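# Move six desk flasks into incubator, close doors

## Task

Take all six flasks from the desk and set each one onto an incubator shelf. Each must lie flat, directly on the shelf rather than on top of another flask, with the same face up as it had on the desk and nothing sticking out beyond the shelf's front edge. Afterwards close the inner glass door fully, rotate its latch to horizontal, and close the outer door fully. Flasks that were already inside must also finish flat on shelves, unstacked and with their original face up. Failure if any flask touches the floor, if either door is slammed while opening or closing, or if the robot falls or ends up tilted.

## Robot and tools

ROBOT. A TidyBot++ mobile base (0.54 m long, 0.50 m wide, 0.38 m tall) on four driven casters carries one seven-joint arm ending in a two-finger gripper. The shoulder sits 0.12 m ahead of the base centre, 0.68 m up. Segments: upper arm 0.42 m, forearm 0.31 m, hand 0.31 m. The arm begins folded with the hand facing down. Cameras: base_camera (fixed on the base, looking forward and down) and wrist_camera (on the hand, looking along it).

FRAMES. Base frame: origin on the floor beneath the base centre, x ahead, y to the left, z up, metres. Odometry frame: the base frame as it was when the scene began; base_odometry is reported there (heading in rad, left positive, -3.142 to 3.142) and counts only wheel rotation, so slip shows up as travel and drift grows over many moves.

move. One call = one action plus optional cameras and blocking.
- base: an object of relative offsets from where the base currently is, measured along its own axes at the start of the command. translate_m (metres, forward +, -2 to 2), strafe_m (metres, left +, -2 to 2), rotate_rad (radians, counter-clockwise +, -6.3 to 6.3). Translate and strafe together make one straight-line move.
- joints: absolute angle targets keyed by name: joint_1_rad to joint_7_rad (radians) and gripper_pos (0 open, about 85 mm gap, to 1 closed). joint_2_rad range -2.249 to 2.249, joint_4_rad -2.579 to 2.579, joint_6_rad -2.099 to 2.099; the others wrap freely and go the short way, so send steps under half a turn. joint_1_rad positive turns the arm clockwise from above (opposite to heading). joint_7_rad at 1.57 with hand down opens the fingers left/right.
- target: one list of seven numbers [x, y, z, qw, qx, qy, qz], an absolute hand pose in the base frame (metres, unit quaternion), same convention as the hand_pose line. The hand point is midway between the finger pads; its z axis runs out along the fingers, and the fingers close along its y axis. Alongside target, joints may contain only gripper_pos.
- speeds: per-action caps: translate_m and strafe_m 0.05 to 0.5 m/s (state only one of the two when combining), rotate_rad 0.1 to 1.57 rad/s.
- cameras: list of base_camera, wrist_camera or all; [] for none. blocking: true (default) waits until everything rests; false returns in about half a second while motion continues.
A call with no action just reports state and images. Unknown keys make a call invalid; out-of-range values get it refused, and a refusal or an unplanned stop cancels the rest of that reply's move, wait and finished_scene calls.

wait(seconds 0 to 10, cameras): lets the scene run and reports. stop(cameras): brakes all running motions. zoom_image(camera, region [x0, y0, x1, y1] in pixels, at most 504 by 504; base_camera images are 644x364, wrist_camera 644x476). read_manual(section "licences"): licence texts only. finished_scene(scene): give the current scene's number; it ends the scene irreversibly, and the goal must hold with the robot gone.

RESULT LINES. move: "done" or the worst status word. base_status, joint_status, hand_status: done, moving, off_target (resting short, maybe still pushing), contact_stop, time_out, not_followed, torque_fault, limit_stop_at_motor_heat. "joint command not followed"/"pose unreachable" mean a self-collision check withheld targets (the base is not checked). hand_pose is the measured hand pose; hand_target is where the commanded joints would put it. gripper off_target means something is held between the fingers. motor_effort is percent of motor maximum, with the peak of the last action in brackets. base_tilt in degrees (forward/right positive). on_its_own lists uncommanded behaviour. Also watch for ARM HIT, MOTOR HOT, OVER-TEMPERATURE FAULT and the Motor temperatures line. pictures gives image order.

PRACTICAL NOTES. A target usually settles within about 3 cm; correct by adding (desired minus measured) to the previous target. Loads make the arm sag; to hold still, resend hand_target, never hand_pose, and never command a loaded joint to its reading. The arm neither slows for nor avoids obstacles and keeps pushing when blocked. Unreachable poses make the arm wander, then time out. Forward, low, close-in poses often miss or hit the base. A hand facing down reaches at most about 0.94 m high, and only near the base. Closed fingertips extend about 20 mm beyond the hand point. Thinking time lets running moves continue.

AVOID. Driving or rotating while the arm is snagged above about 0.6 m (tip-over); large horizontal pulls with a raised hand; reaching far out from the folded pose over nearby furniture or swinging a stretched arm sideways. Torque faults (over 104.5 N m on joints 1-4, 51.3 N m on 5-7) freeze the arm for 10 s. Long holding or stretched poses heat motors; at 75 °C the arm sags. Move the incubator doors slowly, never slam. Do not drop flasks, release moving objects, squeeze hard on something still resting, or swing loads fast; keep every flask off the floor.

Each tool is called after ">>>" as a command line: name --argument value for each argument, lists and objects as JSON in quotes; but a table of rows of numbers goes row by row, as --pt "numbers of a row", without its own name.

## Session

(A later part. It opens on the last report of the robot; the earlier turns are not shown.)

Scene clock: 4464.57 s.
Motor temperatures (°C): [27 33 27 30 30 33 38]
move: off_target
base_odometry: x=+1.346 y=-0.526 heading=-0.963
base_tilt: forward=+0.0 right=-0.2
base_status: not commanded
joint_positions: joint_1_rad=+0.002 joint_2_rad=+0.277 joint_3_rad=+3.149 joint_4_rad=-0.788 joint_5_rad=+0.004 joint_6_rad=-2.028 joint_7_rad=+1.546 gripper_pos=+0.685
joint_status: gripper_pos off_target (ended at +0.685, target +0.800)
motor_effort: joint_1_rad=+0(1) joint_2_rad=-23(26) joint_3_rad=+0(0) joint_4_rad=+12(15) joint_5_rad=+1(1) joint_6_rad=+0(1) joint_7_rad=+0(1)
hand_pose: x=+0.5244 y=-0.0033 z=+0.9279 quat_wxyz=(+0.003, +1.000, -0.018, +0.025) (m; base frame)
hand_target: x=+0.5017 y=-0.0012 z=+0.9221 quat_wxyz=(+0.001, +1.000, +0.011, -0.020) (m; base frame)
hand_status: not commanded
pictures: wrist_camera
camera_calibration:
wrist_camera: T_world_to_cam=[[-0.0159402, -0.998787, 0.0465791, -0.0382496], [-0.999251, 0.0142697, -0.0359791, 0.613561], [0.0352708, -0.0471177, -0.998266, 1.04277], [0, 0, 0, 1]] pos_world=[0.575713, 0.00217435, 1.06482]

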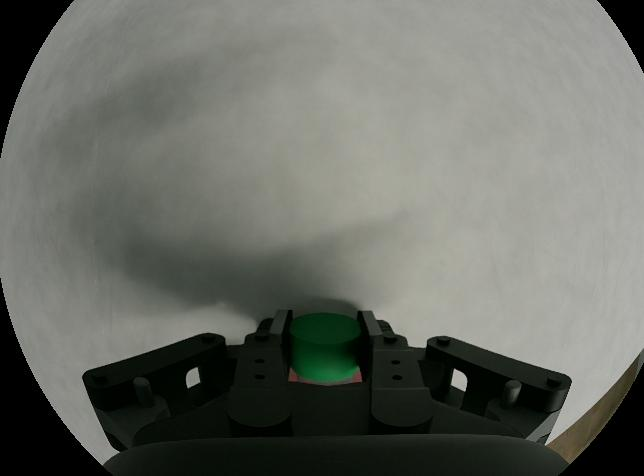

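>>> move --joints '{"joint_2_rad": 0.19, "joint_4_rad": -0.86, "joint_6_rad": -2.099, "gripper_pos": 0.8}' --cameras '[]'

>>> move --joints '{"joint_2_rad": 0.09, "joint_4_rad": -0.93, "joint_6_rad": -2.099, "gripper_pos": 0.8}' --cameras '["wrist_camera"]'

Scene clock: 4519.93 s.
Motor temperatures (°C): [27 33 27 30 30 33 38]
move: off_target
base_odometry: x=+1.346 y=-0.526 heading=-0.963
base_tilt: forward=+0.0 right=-0.2
base_status: not commanded
joint_positions: joint_1_rad=+0.002 joint_2_rad=+0.215 joint_3_rad=+3.149 joint_4_rad=-0.846 joint_5_rad=+0.004 joint_6_rad=-2.029 joint_7_rad=+1.546 gripper_pos=+0.685
joint_status: gripper_pos off_target (ended at +0.685, target +0.800); the others done
motor_effort: joint_1_rad=-1(1) joint_2_rad=-24(27) joint_3_rad=+0(0) joint_4_rad=+15(15) joint_5_rad=+0(1) joint_6_rad=+1(1) joint_7_rad=-1(1)
hand_pose: x=+0.4992 y=-0.0032 z=+0.9355 quat_wxyz=(+0.002, +0.999, -0.019, +0.026) (m; base frame)
hand_target: x=+0.4689 y=-0.0011 z=+0.9401 quat_wxyz=(+0.001, +1.000, +0.010, -0.004) (m; base frame)
hand_status: not commanded
pictures: none
No camera images: "cameras" was empty.

Scene clock: 4520.97 s.
Motor temperatures (°C): [27 33 27 30 30 33 38]
move: off_target
base_odometry: x=+1.346 y=-0.526 heading=-0.963
base_tilt: forward=+0.1 right=-0.2
base_status: not commanded
joint_positions: joint_1_rad=+0.002 joint_2_rad=+0.106 joint_3_rad=+3.149 joint_4_rad=-0.914 joint_5_rad=+0.004 joint_6_rad=-2.029 joint_7_rad=+1.546 gripper_pos=+0.685
joint_status: gripper_pos off_target (ended at +0.685, target +0.800); the others done
motor_effort: joint_1_rad=+0(1) joint_2_rad=-20(27) joint_3_rad=+0(0) joint_4_rad=+14(16) joint_5_rad=+0(1) joint_6_rad=+1(2) joint_7_rad=+0(1)
hand_pose: x=+0.4602 y=-0.0030 z=+0.9549 quat_wxyz=(+0.002, +0.999, -0.019, +0.047) (m; base frame)
hand_target: x=+0.4318 y=-0.0011 z=+0.9542 quat_wxyz=(+0.001, +1.000, +0.010, +0.011) (m; base frame)
hand_status: not commanded
pictures: wrist_camera
camera_calibration:
wrist_camera: T_world_to_cam=[[-0.0182116, -0.998821, 0.0450031, -0.0376541], [-0.996685, 0.0145665, -0.0800385, 0.591249], [0.0792886, -0.0463115, -0.995775, 1.04928], [0, 0, 0, 1]] pos_world=[0.505408, 0.00237159, 1.09386]

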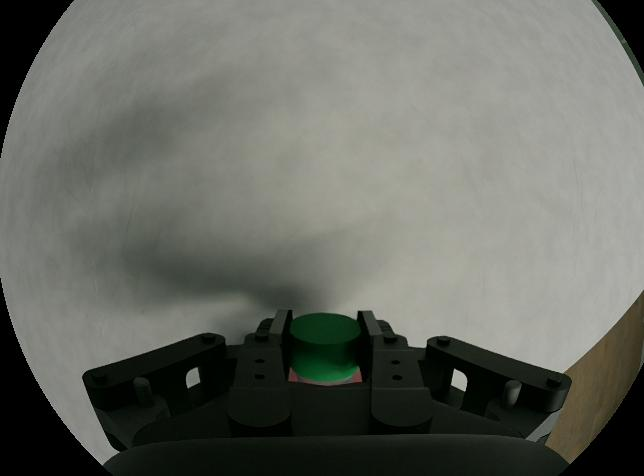

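>>> move --joints '{"joint_7_rad": 0.0, "gripper_pos": 0.8}' --cameras '["wrist_camera"]'

>>> move --joints '{"joint_7_rad": -1.655, "gripper_pos": 0.8}' --cameras '["wrist_camera"]'

Scene clock: 4533.40 s.
Motor temperatures (°C): [27 33 27 30 30 33 38]
move: off_target
base_odometry: x=+1.346 y=-0.526 heading=-0.963
base_tilt: forward=+0.1 right=-0.2
base_status: not commanded
joint_positions: joint_1_rad=+0.002 joint_2_rad=+0.106 joint_3_rad=+3.149 joint_4_rad=-0.914 joint_5_rad=+0.004 joint_6_rad=-2.029 joint_7_rad=+0.062 gripper_pos=+0.685
joint_status: gripper_pos off_target (ended at +0.685, target +0.800); the others done
motor_effort: joint_1_rad=-1(1) joint_2_rad=-20(20) joint_3_rad=+0(0) joint_4_rad=+14(15) joint_5_rad=+0(1) joint_6_rad=+1(1) joint_7_rad=+0(2)
hand_pose: x=+0.4602 y=-0.0030 z=+0.9549 quat_wxyz=(-0.030, +0.724, -0.689, +0.036) (m; base frame)
hand_target: x=+0.4318 y=-0.0011 z=+0.9542 quat_wxyz=(-0.008, +0.704, -0.710, +0.008) (m; base frame)
hand_status: not commanded
pictures: wrist_camera
camera_calibration:
wrist_camera: T_world_to_cam=[[-0.996046, -0.0724351, -0.0514355, 0.507224], [-0.0725788, 0.997362, 0.000930219, 0.0917063], [0.0512325, 0.00465967, -0.998676, 1.06517], [0, 0, 0, 1]] pos_world=[0.457303, -0.059687, 1.08976]

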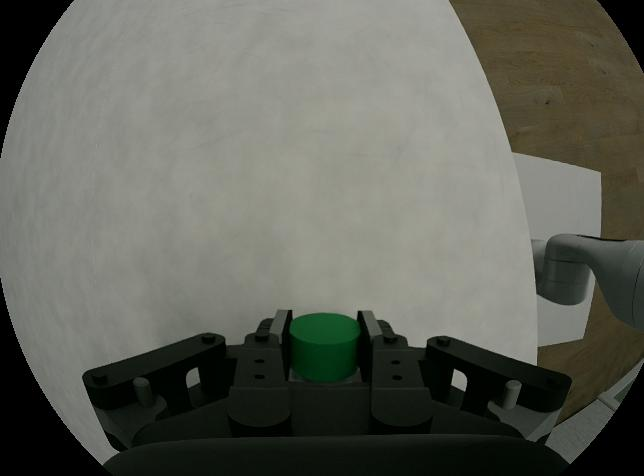

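Scene clock: 4535.60 s.
Motor temperatures (°C): [27 33 27 30 30 33 38]
move: off_target
base_odometry: x=+1.346 y=-0.526 heading=-0.963
base_tilt: forward=+0.0 right=-0.2
base_status: not commanded
joint_positions: joint_1_rad=+0.002 joint_2_rad=+0.106 joint_3_rad=+3.149 joint_4_rad=-0.914 joint_5_rad=+0.004 joint_6_rad=-2.029 joint_7_rad=-1.593 gripper_pos=+0.685
joint_status: gripper_pos off_target (ended at +0.685, target +0.800); the others done
motor_effort: joint_1_rad=+0(1) joint_2_rad=-20(20) joint_3_rad=+0(1) joint_4_rad=+14(15) joint_5_rad=+0(1) joint_6_rad=+1(2) joint_7_rad=+0(2)
hand_pose: x=+0.4602 y=-0.0030 z=+0.9549 quat_wxyz=(-0.047, -0.017, -0.999, +0.002) (m; base frame)
hand_target: x=+0.4318 y=-0.0011 z=+0.9542 quat_wxyz=(-0.011, -0.046, -0.999, +0.000) (m; base frame)
hand_status: not commanded
pictures: wrist_camera
camera_calibration:
wrist_camera: T_world_to_cam=[[0.00712615, 0.999308, 0.0365091, -0.0351713], [0.994289, -0.0109688, 0.10616, -0.502844], [0.106487, 0.035544, -0.993679, 1.03507], [0, 0, 0, 1]] pos_world=[0.390001, -0.00715937, 1.0832]

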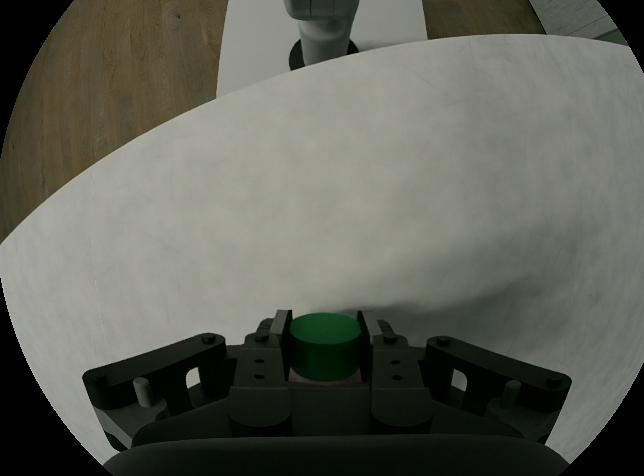

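>>> move --joints '{"joint_4_rad": -0.995, "gripper_pos": 0.8}' --cameras '[]'

>>> move --joints '{"joint_4_rad": -1.02, "gripper_pos": 0.8}' --cameras '[]'

>>> move --joints '{"joint_4_rad": -1.04, "gripper_pos": 0.8}' --cameras '["wrist_camera"]'

Scene clock: 4553.43 s.
Motor temperatures (°C): [27 33 27 30 30 33 38]
move: off_target
base_odometry: x=+1.346 y=-0.526 heading=-0.963
base_tilt: forward=+0.0 right=-0.2
base_status: not commanded
joint_positions: joint_1_rad=+0.002 joint_2_rad=+0.106 joint_3_rad=+3.149 joint_4_rad=-0.983 joint_5_rad=+0.004 joint_6_rad=-2.029 joint_7_rad=-1.593 gripper_pos=+0.685
joint_status: gripper_pos off_target (ended at +0.685, target +0.800); the others done
motor_effort: joint_1_rad=+0(1) joint_2_rad=-19(21) joint_3_rad=+0(0) joint_4_rad=+15(16) joint_5_rad=+0(1) joint_6_rad=+1(1) joint_7_rad=+0(1)
hand_pose: x=+0.4496 y=-0.0029 z=+0.9349 quat_wxyz=(-0.012, -0.017, -1.000, +0.002) (m; base frame)
hand_target: x=+0.4217 y=-0.0010 z=+0.9366 quat_wxyz=(+0.021, -0.046, -0.999, +0.001) (m; base frame)
hand_status: not commanded
pictures: none
No camera images: "cameras" was empty.

Scene clock: 4554.07 s.
Motor temperatures (°C): [27 33 27 30 30 33 38]
move: off_target
base_odometry: x=+1.346 y=-0.526 heading=-0.963
base_tilt: forward=+0.0 right=-0.2
base_status: not commanded
joint_positions: joint_1_rad=+0.002 joint_2_rad=+0.106 joint_3_rad=+3.149 joint_4_rad=-1.007 joint_5_rad=+0.004 joint_6_rad=-2.029 joint_7_rad=-1.593 gripper_pos=+0.685
joint_status: gripper_pos off_target (ended at +0.685, target +0.800); the others done
motor_effort: joint_1_rad=+0(1) joint_2_rad=-20(21) joint_3_rad=+0(0) joint_4_rad=+14(15) joint_5_rad=-1(1) joint_6_rad=+0(0) joint_7_rad=+0(1)
hand_pose: x=+0.4454 y=-0.0029 z=+0.9279 quat_wxyz=(+0.000, -0.017, -1.000, +0.002) (m; base frame)
hand_target: x=+0.4175 y=-0.0010 z=+0.9301 quat_wxyz=(+0.034, -0.046, -0.998, +0.002) (m; base frame)
hand_status: not commanded
pictures: none
No camera images: "cameras" was empty.

Scene clock: 4555.07 s.
Motor temperatures (°C): [27 33 27 30 30 33 38]
move: off_target
base_odometry: x=+1.346 y=-0.526 heading=-0.963
base_tilt: forward=+0.0 right=-0.2
base_status: not commanded
joint_positions: joint_1_rad=+0.002 joint_2_rad=+0.100 joint_3_rad=+3.149 joint_4_rad=-1.020 joint_5_rad=+0.004 joint_6_rad=-2.029 joint_7_rad=-1.593 gripper_pos=+0.685
joint_status: gripper_pos off_target (ended at +0.685, target +0.800); the others done
motor_effort: joint_1_rad=+0(1) joint_2_rad=-17(20) joint_3_rad=+0(0) joint_4_rad=+13(15) joint_5_rad=+0(1) joint_6_rad=+0(2) joint_7_rad=+0(2)
hand_pose: x=+0.4418 y=-0.0029 z=+0.9262 quat_wxyz=(+0.004, -0.017, -1.000, +0.002) (m; base frame)
hand_target: x=+0.4141 y=-0.0009 z=+0.9249 quat_wxyz=(+0.044, -0.046, -0.998, +0.002) (m; base frame)
hand_status: not commanded
pictures: wrist_camera
camera_calibration:
wrist_camera: T_world_to_cam=[[0.011257, 0.999266, 0.0366102, -0.0361143], [0.999917, -0.0114776, 0.00581953, -0.391029], [0.00623546, 0.0365417, -0.999313, 1.05796], [0, 0, 0, 1]] pos_world=[0.384807, -0.00705995, 1.06083]

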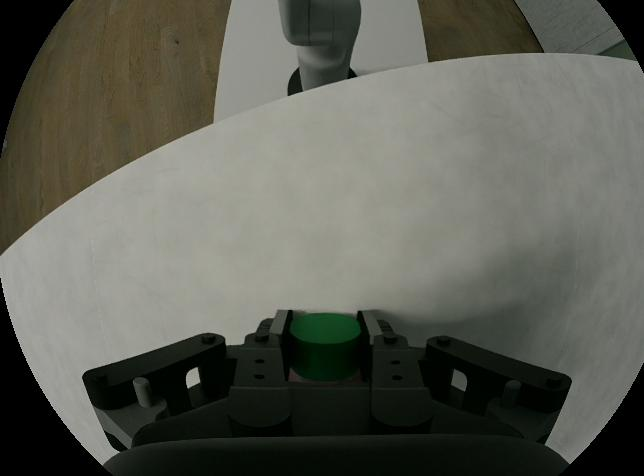

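>>> move --joints '{"gripper_pos": 0.4}' --cameras '[]'

>>> move --base '{"translate_m": -0.15}' --speeds '{"translate_m": 0.15}' --cameras '["wrist_camera"]'

>>> move --joints '{"joint_2_rad": -0.16, "joint_4_rad": -1.02, "gripper_pos": 0.4}' --cameras '[]'

>>> move --joints '{"joint_2_rad": -0.155, "joint_4_rad": -1.3, "joint_6_rad": -0.777, "gripper_pos": 0.4}' --cameras '["wrist_camera"]'

Scene clock: 4580.77 s.
Motor temperatures (°C): [27 33 27 30 30 33 38]
move: done
base_odometry: x=+1.346 y=-0.526 heading=-0.963
base_tilt: forward=+0.0 right=-0.2
base_status: not commanded
joint_positions: joint_1_rad=+0.002 joint_2_rad=+0.100 joint_3_rad=+3.149 joint_4_rad=-1.026 joint_5_rad=+0.004 joint_6_rad=-2.030 joint_7_rad=-1.593 gripper_pos=+0.400
joint_status: all done
motor_effort: joint_1_rad=+0(1) joint_2_rad=-19(19) joint_3_rad=+0(0) joint_4_rad=+14(15) joint_5_rad=-1(1) joint_6_rad=+0(1) joint_7_rad=+1(1)
hand_pose: x=+0.4406 y=-0.0029 z=+0.9245 quat_wxyz=(+0.007, -0.017, -1.000, +0.002) (m; base frame)
hand_target: x=+0.4141 y=-0.0009 z=+0.9249 quat_wxyz=(+0.044, -0.046, -0.998, +0.002) (m; base frame)
hand_status: not commanded
pictures: none
No camera images: "cameras" was empty.

Scene clock: 4582.40 s.
Motor temperatures (°C): [27 33 27 30 30 33 38]
move: done
base_odometry: x=+1.260 y=-0.403 heading=-0.963
base_tilt: forward=+0.0 right=-0.2
base_status: done
joint_positions: joint_1_rad=+0.002 joint_2_rad=+0.096 joint_3_rad=+3.149 joint_4_rad=-1.026 joint_5_rad=+0.004 joint_6_rad=-2.030 joint_7_rad=-1.593 gripper_pos=+0.400
joint_status: not commanded
motor_effort: joint_1_rad=+0(1) joint_2_rad=-19(24) joint_3_rad=+0(1) joint_4_rad=+14(15) joint_5_rad=+0(1) joint_6_rad=+0(1) joint_7_rad=+0(1)
hand_pose: x=+0.4393 y=-0.0029 z=+0.9259 quat_wxyz=(+0.005, -0.017, -1.000, +0.002) (m; base frame)
hand_target: x=+0.4141 y=-0.0009 z=+0.9249 quat_wxyz=(+0.044, -0.046, -0.998, +0.002) (m; base frame)
hand_status: not commanded
pictures: wrist_camera
camera_calibration:
wrist_camera: T_world_to_cam=[[0.0113489, 0.999263, 0.0366815, -0.0361979], [0.999929, -0.0114782, 0.00331687, -0.386284], [0.00373546, 0.0366412, -0.999322, 1.05885], [0, 0, 0, 1]] pos_world=[0.382712, -0.00706017, 1.06074]

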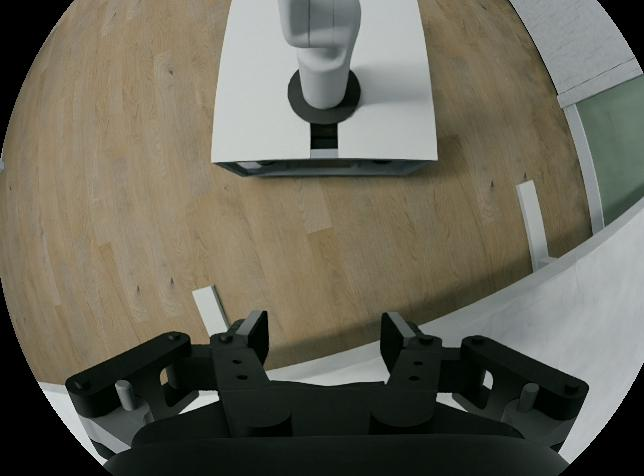

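Scene clock: 4583.70 s.
Motor temperatures (°C): [27 33 27 30 30 33 38]
move: done
base_odometry: x=+1.260 y=-0.403 heading=-0.963
base_tilt: forward=+0.0 right=-0.2
base_status: not commanded
joint_positions: joint_1_rad=+0.002 joint_2_rad=-0.159 joint_3_rad=+3.149 joint_4_rad=-1.026 joint_5_rad=+0.004 joint_6_rad=-2.031 joint_7_rad=-1.593 gripper_pos=+0.400
joint_status: all done
motor_effort: joint_1_rad=+0(1) joint_2_rad=-8(22) joint_3_rad=+0(0) joint_4_rad=+13(16) joint_5_rad=-1(1) joint_6_rad=+2(3) joint_7_rad=+0(1)
hand_pose: x=+0.3672 y=-0.0027 z=+0.9987 quat_wxyz=(-0.122, -0.017, -0.992, +0.000) (m; base frame)
hand_target: x=+0.3468 y=-0.0010 z=+0.9962 quat_wxyz=(-0.091, -0.046, -0.995, -0.004) (m; base frame)
hand_status: not commanded
pictures: none
No camera images: "cameras" was empty.

Scene clock: 4585.77 s.
Motor temperatures (°C): [27 33 27 30 30 33 38]
move: done
base_odometry: x=+1.260 y=-0.403 heading=-0.963
base_tilt: forward=+0.0 right=-0.2
base_status: not commanded
joint_positions: joint_1_rad=+0.002 joint_2_rad=-0.159 joint_3_rad=+3.149 joint_4_rad=-1.282 joint_5_rad=+0.004 joint_6_rad=-0.858 joint_7_rad=-1.593 gripper_pos=+0.400
joint_status: all done
motor_effort: joint_1_rad=+0(1) joint_2_rad=-14(15) joint_3_rad=+0(0) joint_4_rad=+19(20) joint_5_rad=+0(1) joint_6_rad=+8(9) joint_7_rad=+0(1)
hand_pose: x=+0.6212 y=-0.0052 z=+1.1094 quat_wxyz=(-0.548, -0.014, -0.836, -0.002) (m; base frame)
hand_target: x=+0.6327 y=-0.0035 z=+1.1203 quat_wxyz=(-0.572, -0.038, -0.819, -0.022) (m; base frame)
hand_status: not commanded
pictures: wrist_camera
camera_calibration:
wrist_camera: T_world_to_cam=[[-0.0262167, 0.999571, 0.013053, 0.00693839], [0.386279, -0.00191371, 0.92238, -1.20717], [0.922009, 0.0292239, -0.386063, -0.00927691], [0, 0, 0, 1]] pos_world=[0.475041, -0.00897448, 1.1098]

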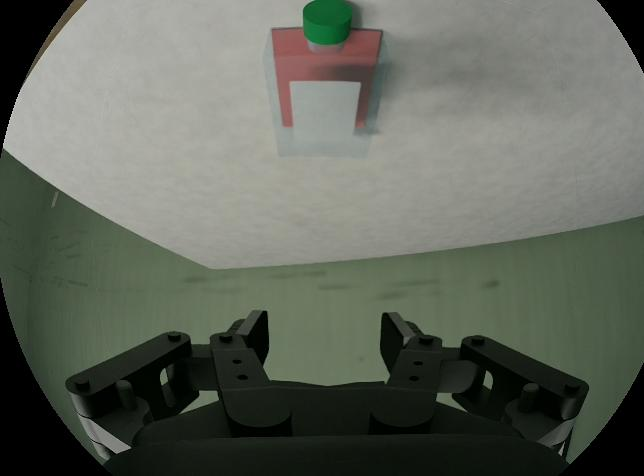

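>>> move --base '{"translate_m": -0.16}' --speeds '{"translate_m": 0.25}' --joints '{"joint_2_rad": -0.06, "joint_4_rad": -1.3, "joint_6_rad": -0.86, "gripper_pos": 0.4}' --cameras '[]'

>>> move --joints '{"joint_2_rad": -0.06, "joint_4_rad": -1.715, "joint_6_rad": -0.38, "gripper_pos": 0.4}' --cameras '["wrist_camera"]'

Scene clock: 4664.00 s.
Motor temperatures (°C): [27 33 27 30 30 33 38]
move: done
base_odometry: x=+1.169 y=-0.272 heading=-0.963
base_tilt: forward=+0.0 right=-0.2
base_status: done
joint_positions: joint_1_rad=+0.002 joint_2_rad=-0.061 joint_3_rad=+3.149 joint_4_rad=-1.289 joint_5_rad=+0.004 joint_6_rad=-0.855 joint_7_rad=-1.593 gripper_pos=+0.400
joint_status: all done
motor_effort: joint_1_rad=+0(1) joint_2_rad=-19(22) joint_3_rad=+0(1) joint_4_rad=+20(21) joint_5_rad=+0(1) joint_6_rad=+8(9) joint_7_rad=+0(1)
hand_pose: x=+0.6608 y=-0.0053 z=+1.0550 quat_wxyz=(-0.505, -0.014, -0.863, -0.001) (m; base frame)
hand_target: x=+0.6599 y=-0.0034 z=+1.0468 quat_wxyz=(-0.497, -0.040, -0.866, -0.019) (m; base frame)
hand_status: not commanded
pictures: none
No camera images: "cameras" was empty.

Scene clock: 4665.93 s.
Motor temperatures (°C): [27 33 27 30 30 33 38]
move: done
base_odometry: x=+1.169 y=-0.272 heading=-0.963
base_tilt: forward=+0.0 right=-0.2
base_status: not commanded
joint_positions: joint_1_rad=+0.002 joint_2_rad=-0.061 joint_3_rad=+3.149 joint_4_rad=-1.698 joint_5_rad=+0.004 joint_6_rad=-0.459 joint_7_rad=-1.593 gripper_pos=+0.400
joint_status: all done
motor_effort: joint_1_rad=-1(1) joint_2_rad=-20(21) joint_3_rad=+0(0) joint_4_rad=+21(23) joint_5_rad=+0(1) joint_6_rad=+8(9) joint_7_rad=+0(1)
hand_pose: x=+0.6765 y=-0.0050 z=+0.9248 quat_wxyz=(-0.499, -0.013, -0.866, -0.001) (m; base frame)
hand_target: x=+0.6855 y=-0.0035 z=+0.9360 quat_wxyz=(-0.525, -0.040, -0.850, -0.020) (m; base frame)
hand_status: not commanded
pictures: wrist_camera
camera_calibration:
wrist_camera: T_world_to_cam=[[-0.026043, 0.99953, 0.0161764, 0.00757289], [0.490379, -0.00132757, 0.871508, -1.08161], [0.87112, 0.0306293, -0.490114, -0.000837732], [0, 0, 0, 1]] pos_world=[0.531328, -0.00897959, 0.942102]

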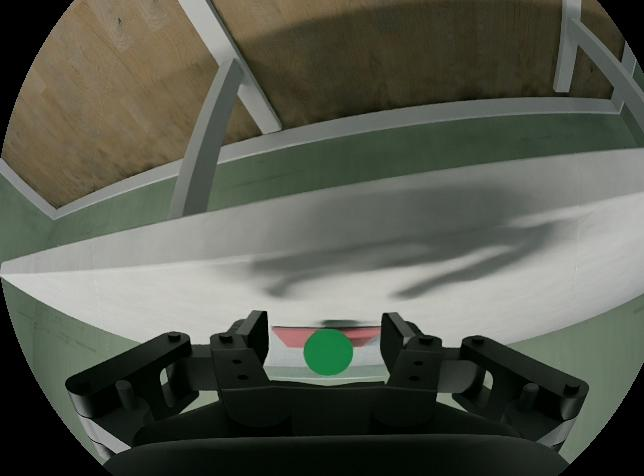

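>>> move --base '{"translate_m": 0.055, "strafe_m": 0.002}' --speeds '{"translate_m": 0.12}' --cameras '["wrist_camera"]'

Scene clock: 4692.53 s.
Motor temperatures (°C): [27 33 27 30 30 33 38]
move: done
base_odometry: x=+1.201 y=-0.316 heading=-0.962
base_tilt: forward=+0.0 right=-0.2
base_status: done
joint_positions: joint_1_rad=+0.002 joint_2_rad=-0.055 joint_3_rad=+3.149 joint_4_rad=-1.699 joint_5_rad=+0.004 joint_6_rad=-0.455 joint_7_rad=-1.593 gripper_pos=+0.400
joint_status: not commanded
motor_effort: joint_1_rad=-1(1) joint_2_rad=-19(23) joint_3_rad=+0(1) joint_4_rad=+20(21) joint_5_rad=+0(1) joint_6_rad=+8(8) joint_7_rad=-1(1)
hand_pose: x=+0.6783 y=-0.0050 z=+0.9226 quat_wxyz=(-0.498, -0.013, -0.867, -0.001) (m; base frame)
hand_target: x=+0.6855 y=-0.0035 z=+0.9360 quat_wxyz=(-0.525, -0.040, -0.850, -0.020) (m; base frame)
hand_status: not commanded
pictures: wrist_camera
camera_calibration:
wrist_camera: T_world_to_cam=[[-0.0260666, 0.99953, 0.0161267, 0.0077142], [0.491738, -0.00122485, 0.870742, -1.08081], [0.870353, 0.0306274, -0.491475, -0.00177921], [0, 0, 0, 1]] pos_world=[0.533225, -0.00897992, 0.940108]

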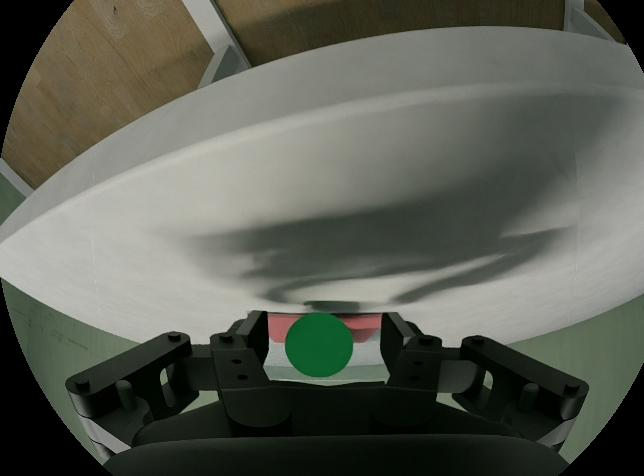

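>>> move --base '{"translate_m": 0.03, "strafe_m": -0.003}' --speeds '{"translate_m": 0.08}' --cameras '["wrist_camera"]'

Scene clock: 4703.37 s.
Motor temperatures (°C): [27 33 27 30 30 33 38]
move: done
base_odometry: x=+1.216 y=-0.342 heading=-0.962
base_tilt: forward=+0.0 right=-0.1
base_status: done
joint_positions: joint_1_rad=+0.002 joint_2_rad=-0.055 joint_3_rad=+3.149 joint_4_rad=-1.699 joint_5_rad=+0.004 joint_6_rad=-0.454 joint_7_rad=-1.593 gripper_pos=+0.400
joint_status: not commanded
motor_effort: joint_1_rad=+0(1) joint_2_rad=-19(23) joint_3_rad=+0(0) joint_4_rad=+21(22) joint_5_rad=+0(1) joint_6_rad=+8(8) joint_7_rad=+0(1)
hand_pose: x=+0.6785 y=-0.0050 z=+0.9223 quat_wxyz=(-0.498, -0.013, -0.867, -0.001) (m; base frame)
hand_target: x=+0.6855 y=-0.0035 z=+0.9360 quat_wxyz=(-0.525, -0.040, -0.850, -0.020) (m; base frame)
hand_status: not commanded
pictures: wrist_camera
camera_calibration:
wrist_camera: T_world_to_cam=[[-0.0260649, 0.99953, 0.0161336, 0.00771425], [0.491976, -0.00122332, 0.870608, -1.0806], [0.870218, 0.0306296, -0.491713, -0.00171764], [0, 0, 0, 1]] pos_world=[0.533325, -0.00897993, 0.939809]

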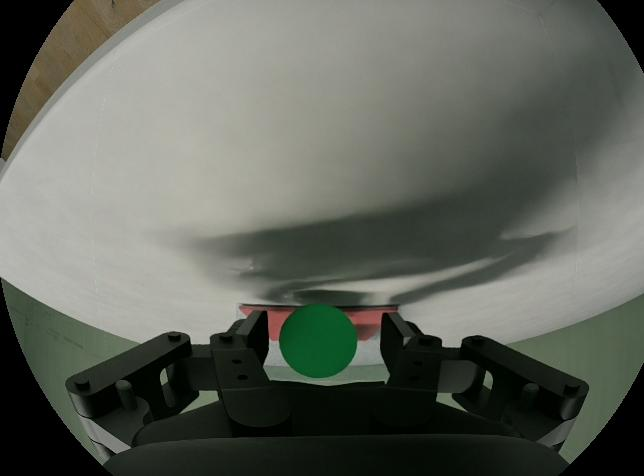

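>>> move --base '{"translate_m": 0.006, "strafe_m": -0.003}' --speeds '{"translate_m": 0.08}' --cameras '[]'

>>> move --joints '{"gripper_pos": 0.8}' --cameras '["wrist_camera"]'

Scene clock: 4712.23 s.
Motor temperatures (°C): [27 33 27 30 30 33 38]
move: done
base_odometry: x=+1.217 y=-0.349 heading=-0.962
base_tilt: forward=+0.0 right=-0.2
base_status: done
joint_positions: joint_1_rad=+0.002 joint_2_rad=-0.054 joint_3_rad=+3.149 joint_4_rad=-1.699 joint_5_rad=+0.004 joint_6_rad=-0.454 joint_7_rad=-1.593 gripper_pos=+0.400
joint_status: not commanded
motor_effort: joint_1_rad=+0(1) joint_2_rad=-20(23) joint_3_rad=+0(1) joint_4_rad=+21(21) joint_5_rad=+0(1) joint_6_rad=+8(8) joint_7_rad=+0(1)
hand_pose: x=+0.6788 y=-0.0050 z=+0.9216 quat_wxyz=(-0.498, -0.013, -0.867, -0.001) (m; base frame)
hand_target: x=+0.6855 y=-0.0035 z=+0.9360 quat_wxyz=(-0.525, -0.040, -0.850, -0.020) (m; base frame)
hand_status: not commanded
pictures: none
No camera images: "cameras" was empty.

Scene clock: 4713.00 s.
Motor temperatures (°C): [27 33 27 30 30 33 38]
move: off_target
base_odometry: x=+1.217 y=-0.349 heading=-0.962
base_tilt: forward=+0.1 right=-0.2
base_status: not commanded
joint_positions: joint_1_rad=+0.002 joint_2_rad=-0.054 joint_3_rad=+3.149 joint_4_rad=-1.699 joint_5_rad=+0.004 joint_6_rad=-0.453 joint_7_rad=-1.593 gripper_pos=+0.685
joint_status: gripper_pos off_target (ended at +0.685, target +0.800)
motor_effort: joint_1_rad=+0(1) joint_2_rad=-20(20) joint_3_rad=+0(0) joint_4_rad=+21(21) joint_5_rad=-1(2) joint_6_rad=+8(8) joint_7_rad=+0(1)
hand_pose: x=+0.6790 y=-0.0050 z=+0.9219 quat_wxyz=(-0.498, -0.013, -0.867, -0.001) (m; base frame)
hand_target: x=+0.6855 y=-0.0035 z=+0.9360 quat_wxyz=(-0.525, -0.040, -0.850, -0.020) (m; base frame)
hand_status: not commanded
pictures: wrist_camera
camera_calibration:
wrist_camera: T_world_to_cam=[[-0.026014, 0.99953, 0.0162218, 0.00762341], [0.491979, -0.00132507, 0.870606, -1.0805], [0.870218, 0.0306287, -0.491713, -0.00234951], [0, 0, 0, 1]] pos_world=[0.533825, -0.0089796, 0.939408]

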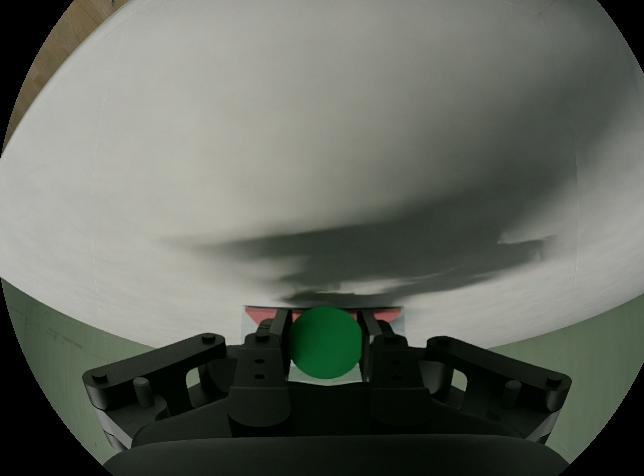

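>>> move --joints '{"joint_2_rad": -0.097, "joint_4_rad": -1.54, "joint_6_rad": -0.705, "gripper_pos": 0.8}' --cameras '["wrist_camera"]'

>>> move --base '{"translate_m": -0.25}' --speeds '{"translate_m": 0.3}' --cameras '[]'

>>> move --base '{"translate_m": -0.179, "strafe_m": -1.31, "rotate_rad": -1.2654}' --speeds '{"strafe_m": 0.35, "rotate_rad": 0.5}' --cameras '["wrist_camera", "base_camera"]'

Scene clock: 4749.77 s.
Motor temperatures (°C): [27 33 27 30 30 33 38]
move: off_target
base_odometry: x=+1.217 y=-0.349 heading=-0.962
base_tilt: forward=+0.1 right=-0.2
base_status: not commanded
joint_positions: joint_1_rad=+0.002 joint_2_rad=-0.073 joint_3_rad=+3.149 joint_4_rad=-1.563 joint_5_rad=+0.004 joint_6_rad=-0.631 joint_7_rad=-1.593 gripper_pos=+0.685
joint_status: gripper_pos off_target (ended at +0.685, target +0.800); the others done
motor_effort: joint_1_rad=+0(1) joint_2_rad=-20(22) joint_3_rad=+0(0) joint_4_rad=+21(23) joint_5_rad=+0(1) joint_6_rad=+9(9) joint_7_rad=-1(1)
hand_pose: x=+0.6671 y=-0.0051 z=+0.9646 quat_wxyz=(-0.489, -0.013, -0.872, -0.001) (m; base frame)
hand_target: x=+0.6510 y=-0.0033 z=+0.9708 quat_wxyz=(-0.476, -0.041, -0.878, -0.018) (m; base frame)
hand_status: not commanded
pictures: wrist_camera
camera_calibration:
wrist_camera: T_world_to_cam=[[-0.0249531, 0.999541, 0.0171716, 0.00518848], [0.510701, -0.00202073, 0.859756, -1.11391], [0.859396, 0.0302231, -0.510417, 0.0542438], [0, 0, 0, 1]] pos_world=[0.522386, -0.00907642, 0.985284]

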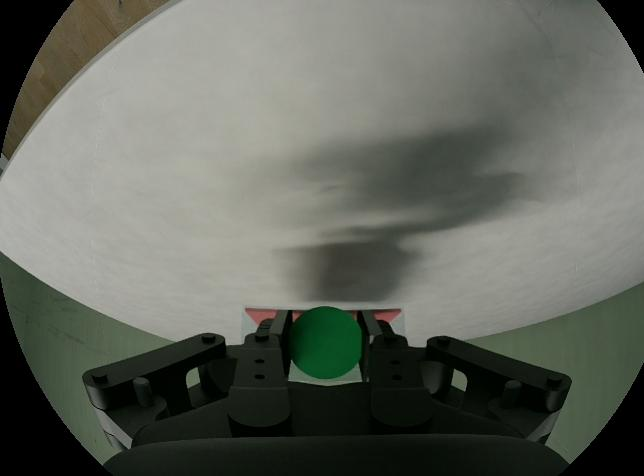

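Scene clock: 4751.60 s.
Motor temperatures (°C): [27 33 27 30 30 33 38]
move: done
base_odometry: x=+1.074 y=-0.144 heading=-0.962
base_tilt: forward=+0.0 right=-0.2
base_status: done
joint_positions: joint_1_rad=+0.002 joint_2_rad=-0.091 joint_3_rad=+3.149 joint_4_rad=-1.561 joint_5_rad=+0.004 joint_6_rad=-0.637 joint_7_rad=-1.593 gripper_pos=+0.685
joint_status: not commanded
motor_effort: joint_1_rad=+0(2) joint_2_rad=-19(25) joint_3_rad=+0(2) joint_4_rad=+22(23) joint_5_rad=+0(1) joint_6_rad=+9(9) joint_7_rad=+0(1)
hand_pose: x=+0.6613 y=-0.0051 z=+0.9733 quat_wxyz=(-0.494, -0.013, -0.869, -0.001) (m; base frame)
hand_target: x=+0.6510 y=-0.0033 z=+0.9708 quat_wxyz=(-0.476, -0.041, -0.878, -0.018) (m; base frame)
hand_status: not commanded
pictures: none
No camera images: "cameras" was empty.

Scene clock: 4756.40 s.
Motor temperatures (°C): [27 33 27 30 30 33 38]
move: done
base_odometry: x=-0.103 y=-0.746 heading=-2.228
base_tilt: forward=+0.1 right=-0.2
base_status: done
joint_positions: joint_1_rad=-0.001 joint_2_rad=-0.087 joint_3_rad=+3.147 joint_4_rad=-1.561 joint_5_rad=+0.004 joint_6_rad=-0.637 joint_7_rad=-1.593 gripper_pos=+0.685
joint_status: not commanded
motor_effort: joint_1_rad=+0(3) joint_2_rad=-19(22) joint_3_rad=+0(4) joint_4_rad=+21(22) joint_5_rad=-1(2) joint_6_rad=+9(9) joint_7_rad=+0(1)
hand_pose: x=+0.6622 y=-0.0017 z=+0.9715 quat_wxyz=(-0.493, -0.011, -0.870, -0.003) (m; base frame)
hand_target: x=+0.6510 y=-0.0033 z=+0.9708 quat_wxyz=(-0.476, -0.041, -0.878, -0.018) (m; base frame)
hand_status: not commanded
pictures: base_camera, wrist_camera
camera_calibration:
wrist_camera: T_world_to_cam=[[-0.031317, 0.99937, 0.0166705, 0.0061799], [0.50265, 0.00133084, 0.864489, -1.11652], [0.863922, 0.0354526, -0.502376, 0.0510264], [0, 0, 0, 1]] pos_world=[0.517331, -0.00649911, 0.990752]

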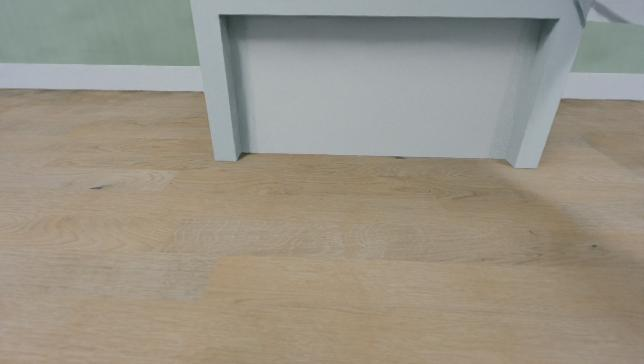

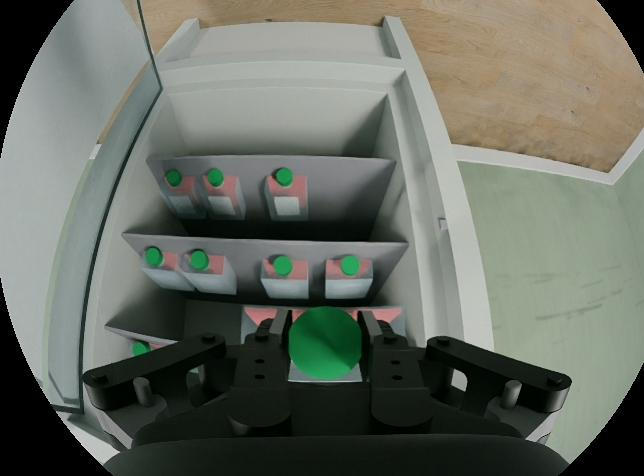

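>>> zoom_image --camera "base_camera" --region '[190, 120, 270, 180]'

>>> zoom_image --camera "base_camera" --region '[490, 120, 570, 180]'

Scaled by 6.300.

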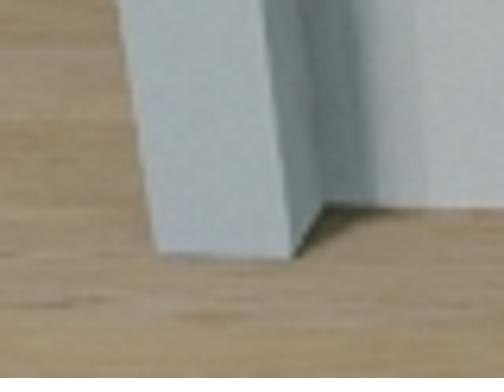

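Scaled by 6.300.

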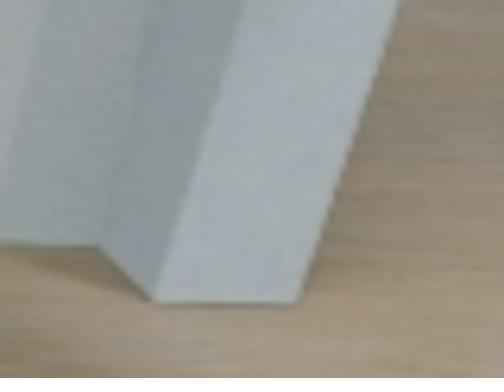

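>>> move --base '{"translate_m": 0.165, "strafe_m": -0.072}' --speeds '{"translate_m": 0.2}' --joints '{"joint_2_rad": -0.118, "joint_4_rad": -1.535, "joint_6_rad": -0.715, "gripper_pos": 0.8}' --cameras '["wrist_camera", "base_camera"]'

Scene clock: 4787.70 s.
Motor temperatures (°C): [27 33 27 31 30 33 38]
move: off_target
base_odometry: x=-0.261 y=-0.833 heading=-2.228
base_tilt: forward=+0.0 right=-0.2
base_status: done
joint_positions: joint_1_rad=-0.001 joint_2_rad=-0.105 joint_3_rad=+3.147 joint_4_rad=-1.559 joint_5_rad=+0.004 joint_6_rad=-0.646 joint_7_rad=-1.593 gripper_pos=+0.685
joint_status: gripper_pos off_target (ended at +0.685, target +0.800); the others done
motor_effort: joint_1_rad=+0(1) joint_2_rad=-19(22) joint_3_rad=+0(1) joint_4_rad=+22(23) joint_5_rad=+0(1) joint_6_rad=+9(9) joint_7_rad=+0(1)
hand_pose: x=+0.6558 y=-0.0017 z=+0.9799 quat_wxyz=(-0.498, -0.011, -0.867, -0.003) (m; base frame)
hand_target: x=+0.6437 y=-0.0033 z=+0.9821 quat_wxyz=(-0.483, -0.041, -0.874, -0.019) (m; base frame)
hand_status: not commanded
pictures: base_camera, wrist_camera
camera_calibration:
wrist_camera: T_world_to_cam=[[-0.0314442, 0.999371, 0.0164193, 0.00616987], [0.493397, 0.00123368, 0.869803, -1.11976], [0.869236, 0.0354515, -0.493125, 0.0483544], [0, 0, 0, 1]] pos_world=[0.510648, -0.0064988, 0.997713]

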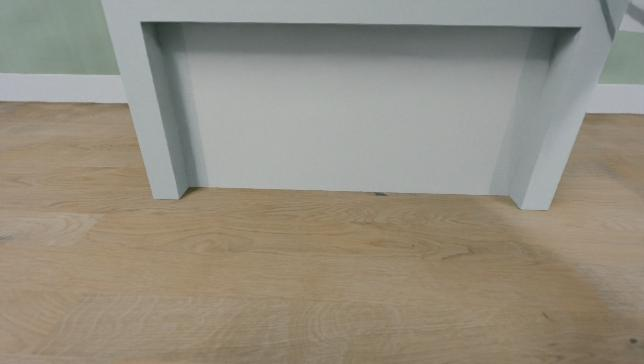

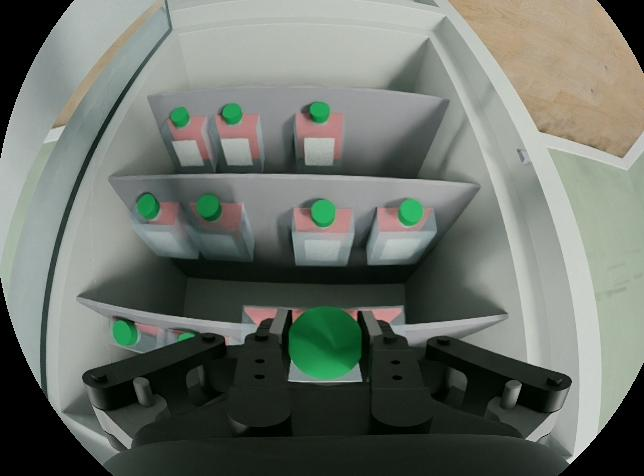

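>>> zoom_image --camera "base_camera" --region '[130, 170, 210, 230]'

>>> zoom_image --camera "base_camera" --region '[500, 170, 580, 230]'

Scaled by 6.300.

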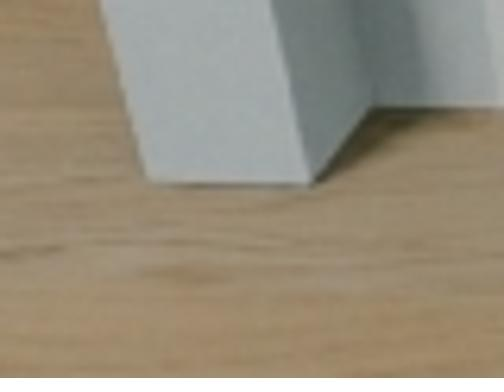

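Scaled by 6.300.

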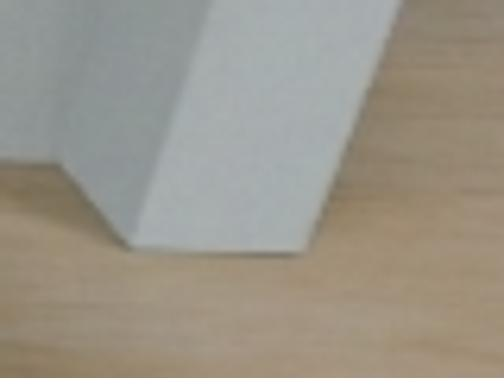

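>>> move --base '{"translate_m": 0.1, "strafe_m": -0.001}' --speeds '{"translate_m": 0.15}' --cameras '["wrist_camera"]'

>>> move --base '{"translate_m": 0.108, "strafe_m": -0.002}' --speeds '{"translate_m": 0.1}' --cameras '["wrist_camera", "base_camera"]'

Scene clock: 4811.73 s.
Motor temperatures (°C): [27 33 27 31 30 33 38]
move: done
base_odometry: x=-0.323 y=-0.912 heading=-2.228
base_tilt: forward=+0.0 right=-0.2
base_status: done
joint_positions: joint_1_rad=-0.001 joint_2_rad=-0.104 joint_3_rad=+3.147 joint_4_rad=-1.559 joint_5_rad=+0.004 joint_6_rad=-0.647 joint_7_rad=-1.593 gripper_pos=+0.685
joint_status: not commanded
motor_effort: joint_1_rad=+0(1) joint_2_rad=-18(22) joint_3_rad=+0(1) joint_4_rad=+22(22) joint_5_rad=+0(1) joint_6_rad=+9(9) joint_7_rad=+1(1)
hand_pose: x=+0.6562 y=-0.0017 z=+0.9792 quat_wxyz=(-0.497, -0.011, -0.868, -0.003) (m; base frame)
hand_target: x=+0.6437 y=-0.0033 z=+0.9821 quat_wxyz=(-0.483, -0.041, -0.874, -0.019) (m; base frame)
hand_status: not commanded
pictures: wrist_camera
camera_calibration:
wrist_camera: T_world_to_cam=[[-0.0314188, 0.999371, 0.0164706, 0.00612953], [0.494724, 0.0012307, 0.869049, -1.1195], [0.868482, 0.0354529, -0.494452, 0.0493864], [0, 0, 0, 1]] pos_world=[0.511145, -0.00649879, 0.997219]

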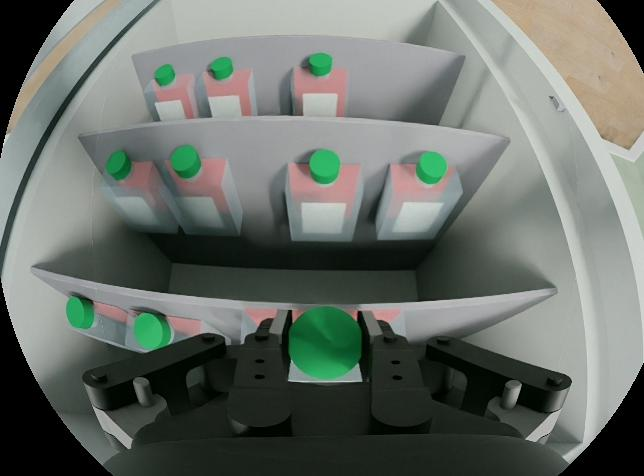

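Scene clock: 4813.37 s.
Motor temperatures (°C): [27 33 27 31 30 33 38]
move: done
base_odometry: x=-0.390 y=-0.996 heading=-2.228
base_tilt: forward=+0.0 right=-0.2
base_status: done
joint_positions: joint_1_rad=-0.001 joint_2_rad=-0.105 joint_3_rad=+3.147 joint_4_rad=-1.558 joint_5_rad=+0.004 joint_6_rad=-0.647 joint_7_rad=-1.593 gripper_pos=+0.685
joint_status: not commanded
motor_effort: joint_1_rad=+0(1) joint_2_rad=-18(22) joint_3_rad=+0(1) joint_4_rad=+21(23) joint_5_rad=+0(1) joint_6_rad=+9(9) joint_7_rad=+0(1)
hand_pose: x=+0.6557 y=-0.0017 z=+0.9799 quat_wxyz=(-0.497, -0.011, -0.867, -0.003) (m; base frame)
hand_target: x=+0.6437 y=-0.0033 z=+0.9821 quat_wxyz=(-0.483, -0.041, -0.874, -0.019) (m; base frame)
hand_status: not commanded
pictures: base_camera, wrist_camera
camera_calibration:
wrist_camera: T_world_to_cam=[[-0.0314373, 0.999371, 0.0164279, 0.00615296], [0.493666, 0.0012338, 0.86965, -1.11978], [0.869083, 0.0354493, -0.493395, 0.0488384], [0, 0, 0, 1]] pos_world=[0.510548, -0.00649879, 0.997814]

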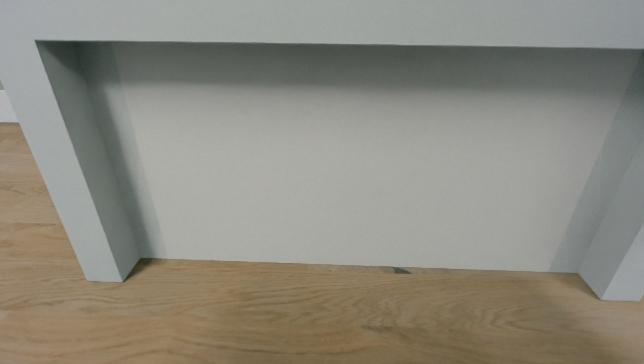

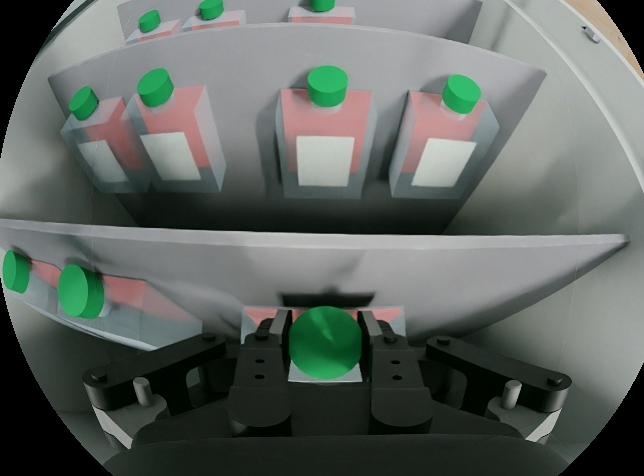

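>>> move --joints '{"joint_2_rad": -0.112, "joint_4_rad": -1.615, "joint_6_rad": -0.525, "gripper_pos": 0.8}' --cameras '[]'

>>> move --joints '{"joint_2_rad": -0.105, "joint_4_rad": -1.632, "joint_6_rad": -0.508, "gripper_pos": 0.8}' --cameras '["wrist_camera"]'

Scene clock: 4830.23 s.
Motor temperatures (°C): [27 33 27 31 30 33 38]
move: off_target
base_odometry: x=-0.390 y=-0.996 heading=-2.228
base_tilt: forward=+0.1 right=-0.2
base_status: not commanded
joint_positions: joint_1_rad=-0.001 joint_2_rad=-0.105 joint_3_rad=+3.147 joint_4_rad=-1.608 joint_5_rad=+0.004 joint_6_rad=-0.577 joint_7_rad=-1.593 gripper_pos=+0.685
joint_status: gripper_pos off_target (ended at +0.685, target +0.800); the others done
motor_effort: joint_1_rad=+0(1) joint_2_rad=-19(20) joint_3_rad=+0(0) joint_4_rad=+22(23) joint_5_rad=+0(1) joint_6_rad=+9(9) joint_7_rad=+0(1)
hand_pose: x=+0.6603 y=-0.0017 z=+0.9702 quat_wxyz=(-0.506, -0.011, -0.862, -0.003) (m; base frame)
hand_target: x=+0.6650 y=-0.0035 z=+0.9838 quat_wxyz=(-0.528, -0.040, -0.848, -0.020) (m; base frame)
hand_status: not commanded
pictures: none
No camera images: "cameras" was empty.

Scene clock: 4830.80 s.
Motor temperatures (°C): [27 33 27 31 30 33 38]
move: off_target
base_odometry: x=-0.390 y=-0.996 heading=-2.228
base_tilt: forward=+0.0 right=-0.2
base_status: not commanded
joint_positions: joint_1_rad=-0.001 joint_2_rad=-0.105 joint_3_rad=+3.147 joint_4_rad=-1.616 joint_5_rad=+0.004 joint_6_rad=-0.569 joint_7_rad=-1.593 gripper_pos=+0.685
joint_status: gripper_pos off_target (ended at +0.685, target +0.800); the others done
motor_effort: joint_1_rad=+0(1) joint_2_rad=-17(19) joint_3_rad=+0(0) joint_4_rad=+21(22) joint_5_rad=-1(1) joint_6_rad=+8(9) joint_7_rad=+0(1)
hand_pose: x=+0.6605 y=-0.0016 z=+0.9675 quat_wxyz=(-0.506, -0.011, -0.862, -0.003) (m; base frame)
hand_target: x=+0.6674 y=-0.0035 z=+0.9747 quat_wxyz=(-0.525, -0.040, -0.850, -0.020) (m; base frame)
hand_status: not commanded
pictures: wrist_camera
camera_calibration:
wrist_camera: T_world_to_cam=[[-0.0320455, 0.999363, 0.015694, 0.00758507], [0.475399, 0.00142824, 0.879769, -1.10909], [0.879187, 0.0356536, -0.475142, 0.0141274], [0, 0, 0, 1]] pos_world=[0.515085, -0.00649988, 0.982341]

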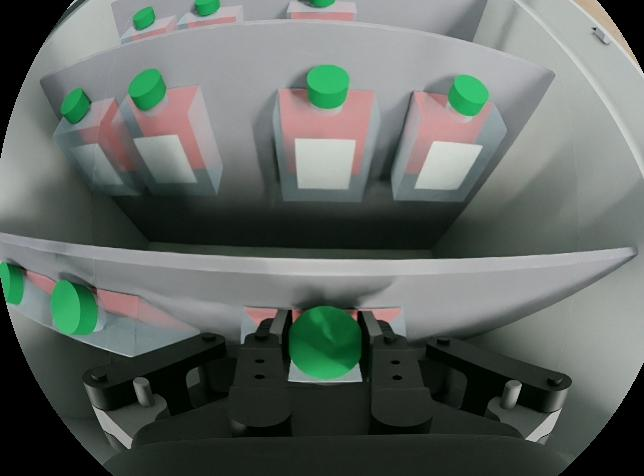

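>>> move --joints '{"joint_2_rad": -0.1, "joint_4_rad": -1.652, "joint_6_rad": -0.515, "gripper_pos": 0.8}' --cameras '[]'

>>> move --joints '{"joint_2_rad": -0.092, "joint_4_rad": -1.662, "joint_6_rad": -0.505, "gripper_pos": 0.8}' --cameras '[]'

Scene clock: 4842.53 s.
Motor temperatures (°C): [27 33 27 31 30 33 38]
move: off_target
base_odometry: x=-0.390 y=-0.996 heading=-2.228
base_tilt: forward=+0.0 right=-0.2
base_status: not commanded
joint_positions: joint_1_rad=-0.001 joint_2_rad=-0.106 joint_3_rad=+3.147 joint_4_rad=-1.618 joint_5_rad=+0.004 joint_6_rad=-0.567 joint_7_rad=-1.593 gripper_pos=+0.685
joint_status: gripper_pos off_target (ended at +0.685, target +0.800); the others done
motor_effort: joint_1_rad=+0(1) joint_2_rad=-14(18) joint_3_rad=+0(0) joint_4_rad=+18(21) joint_5_rad=+0(1) joint_6_rad=+6(8) joint_7_rad=-1(1)
hand_pose: x=+0.6604 y=-0.0016 z=+0.9671 quat_wxyz=(-0.507, -0.011, -0.862, -0.003) (m; base frame)
hand_target: x=+0.6651 y=-0.0034 z=+0.9582 quat_wxyz=(-0.511, -0.040, -0.858, -0.020) (m; base frame)
hand_status: not commanded
pictures: none
No camera images: "cameras" was empty.

Scene clock: 4843.03 s.
Motor temperatures (°C): [27 33 27 31 30 33 38]
move: off_target
base_odometry: x=-0.390 y=-0.996 heading=-2.228
base_tilt: forward=+0.1 right=-0.2
base_status: not commanded
joint_positions: joint_1_rad=-0.001 joint_2_rad=-0.106 joint_3_rad=+3.147 joint_4_rad=-1.623 joint_5_rad=+0.004 joint_6_rad=-0.557 joint_7_rad=-1.593 gripper_pos=+0.685
joint_status: gripper_pos off_target (ended at +0.685, target +0.800); the others done
motor_effort: joint_1_rad=+0(1) joint_2_rad=-13(15) joint_3_rad=+0(0) joint_4_rad=+17(18) joint_5_rad=-1(2) joint_6_rad=+5(6) joint_7_rad=-1(1)
hand_pose: x=+0.6613 y=-0.0016 z=+0.9668 quat_wxyz=(-0.509, -0.010, -0.861, -0.003) (m; base frame)
hand_target: x=+0.6674 y=-0.0034 z=+0.9507 quat_wxyz=(-0.508, -0.040, -0.860, -0.020) (m; base frame)
hand_status: not commanded
pictures: none
No camera images: "cameras" was empty.

>>> move --joints '{"joint_6_rad": -0.64, "gripper_pos": 0.8}' --cameras '["wrist_camera"]'

>>> zoom_image --camera "wrist_camera" --region '[225, 250, 425, 400]'

Scene clock: 4863.83 s.
Motor temperatures (°C): [27 33 27 31 30 33 38]
move: off_target
base_odometry: x=-0.390 y=-0.996 heading=-2.228
base_tilt: forward=+0.0 right=-0.2
base_status: not commanded
joint_positions: joint_1_rad=-0.001 joint_2_rad=-0.111 joint_3_rad=+3.147 joint_4_rad=-1.613 joint_5_rad=+0.004 joint_6_rad=-0.590 joint_7_rad=-1.593 gripper_pos=+0.685
joint_status: gripper_pos off_target (ended at +0.685, target +0.800); the others done
motor_effort: joint_1_rad=+0(1) joint_2_rad=-10(13) joint_3_rad=+0(0) joint_4_rad=+12(17) joint_5_rad=-1(1) joint_6_rad=+1(6) joint_7_rad=+0(1)
hand_pose: x=+0.6558 y=-0.0017 z=+0.9666 quat_wxyz=(-0.501, -0.011, -0.865, -0.003) (m; base frame)
hand_target: x=+0.6446 y=-0.0032 z=+0.9154 quat_wxyz=(-0.449, -0.042, -0.892, -0.017) (m; base frame)
hand_status: not commanded
pictures: wrist_camera
camera_calibration:
wrist_camera: T_world_to_cam=[[-0.0317922, 0.999363, 0.016186, 0.00681346], [0.486632, 0.00133173, 0.873606, -1.10736], [0.873029, 0.0356505, -0.486364, 0.0326827], [0, 0, 0, 1]] pos_world=[0.510562, -0.00649956, 0.983186]

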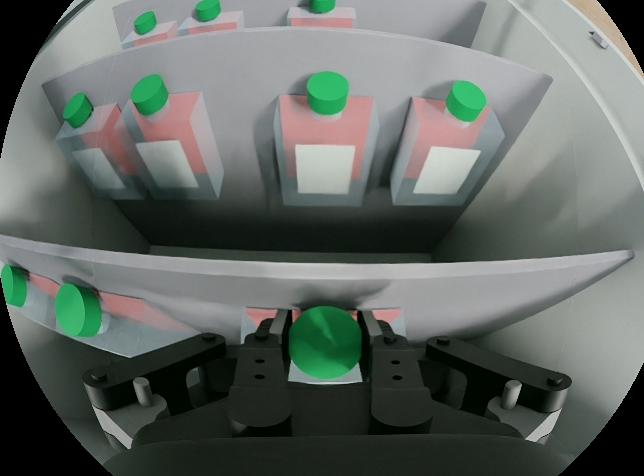

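Scaled by 2.520.

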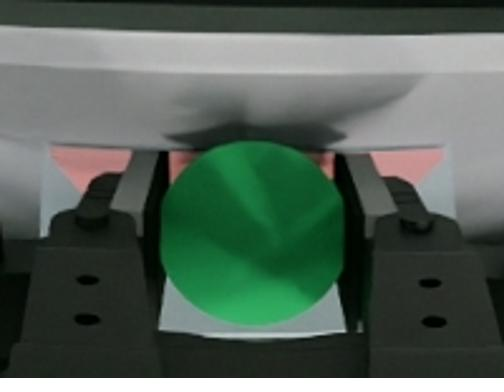

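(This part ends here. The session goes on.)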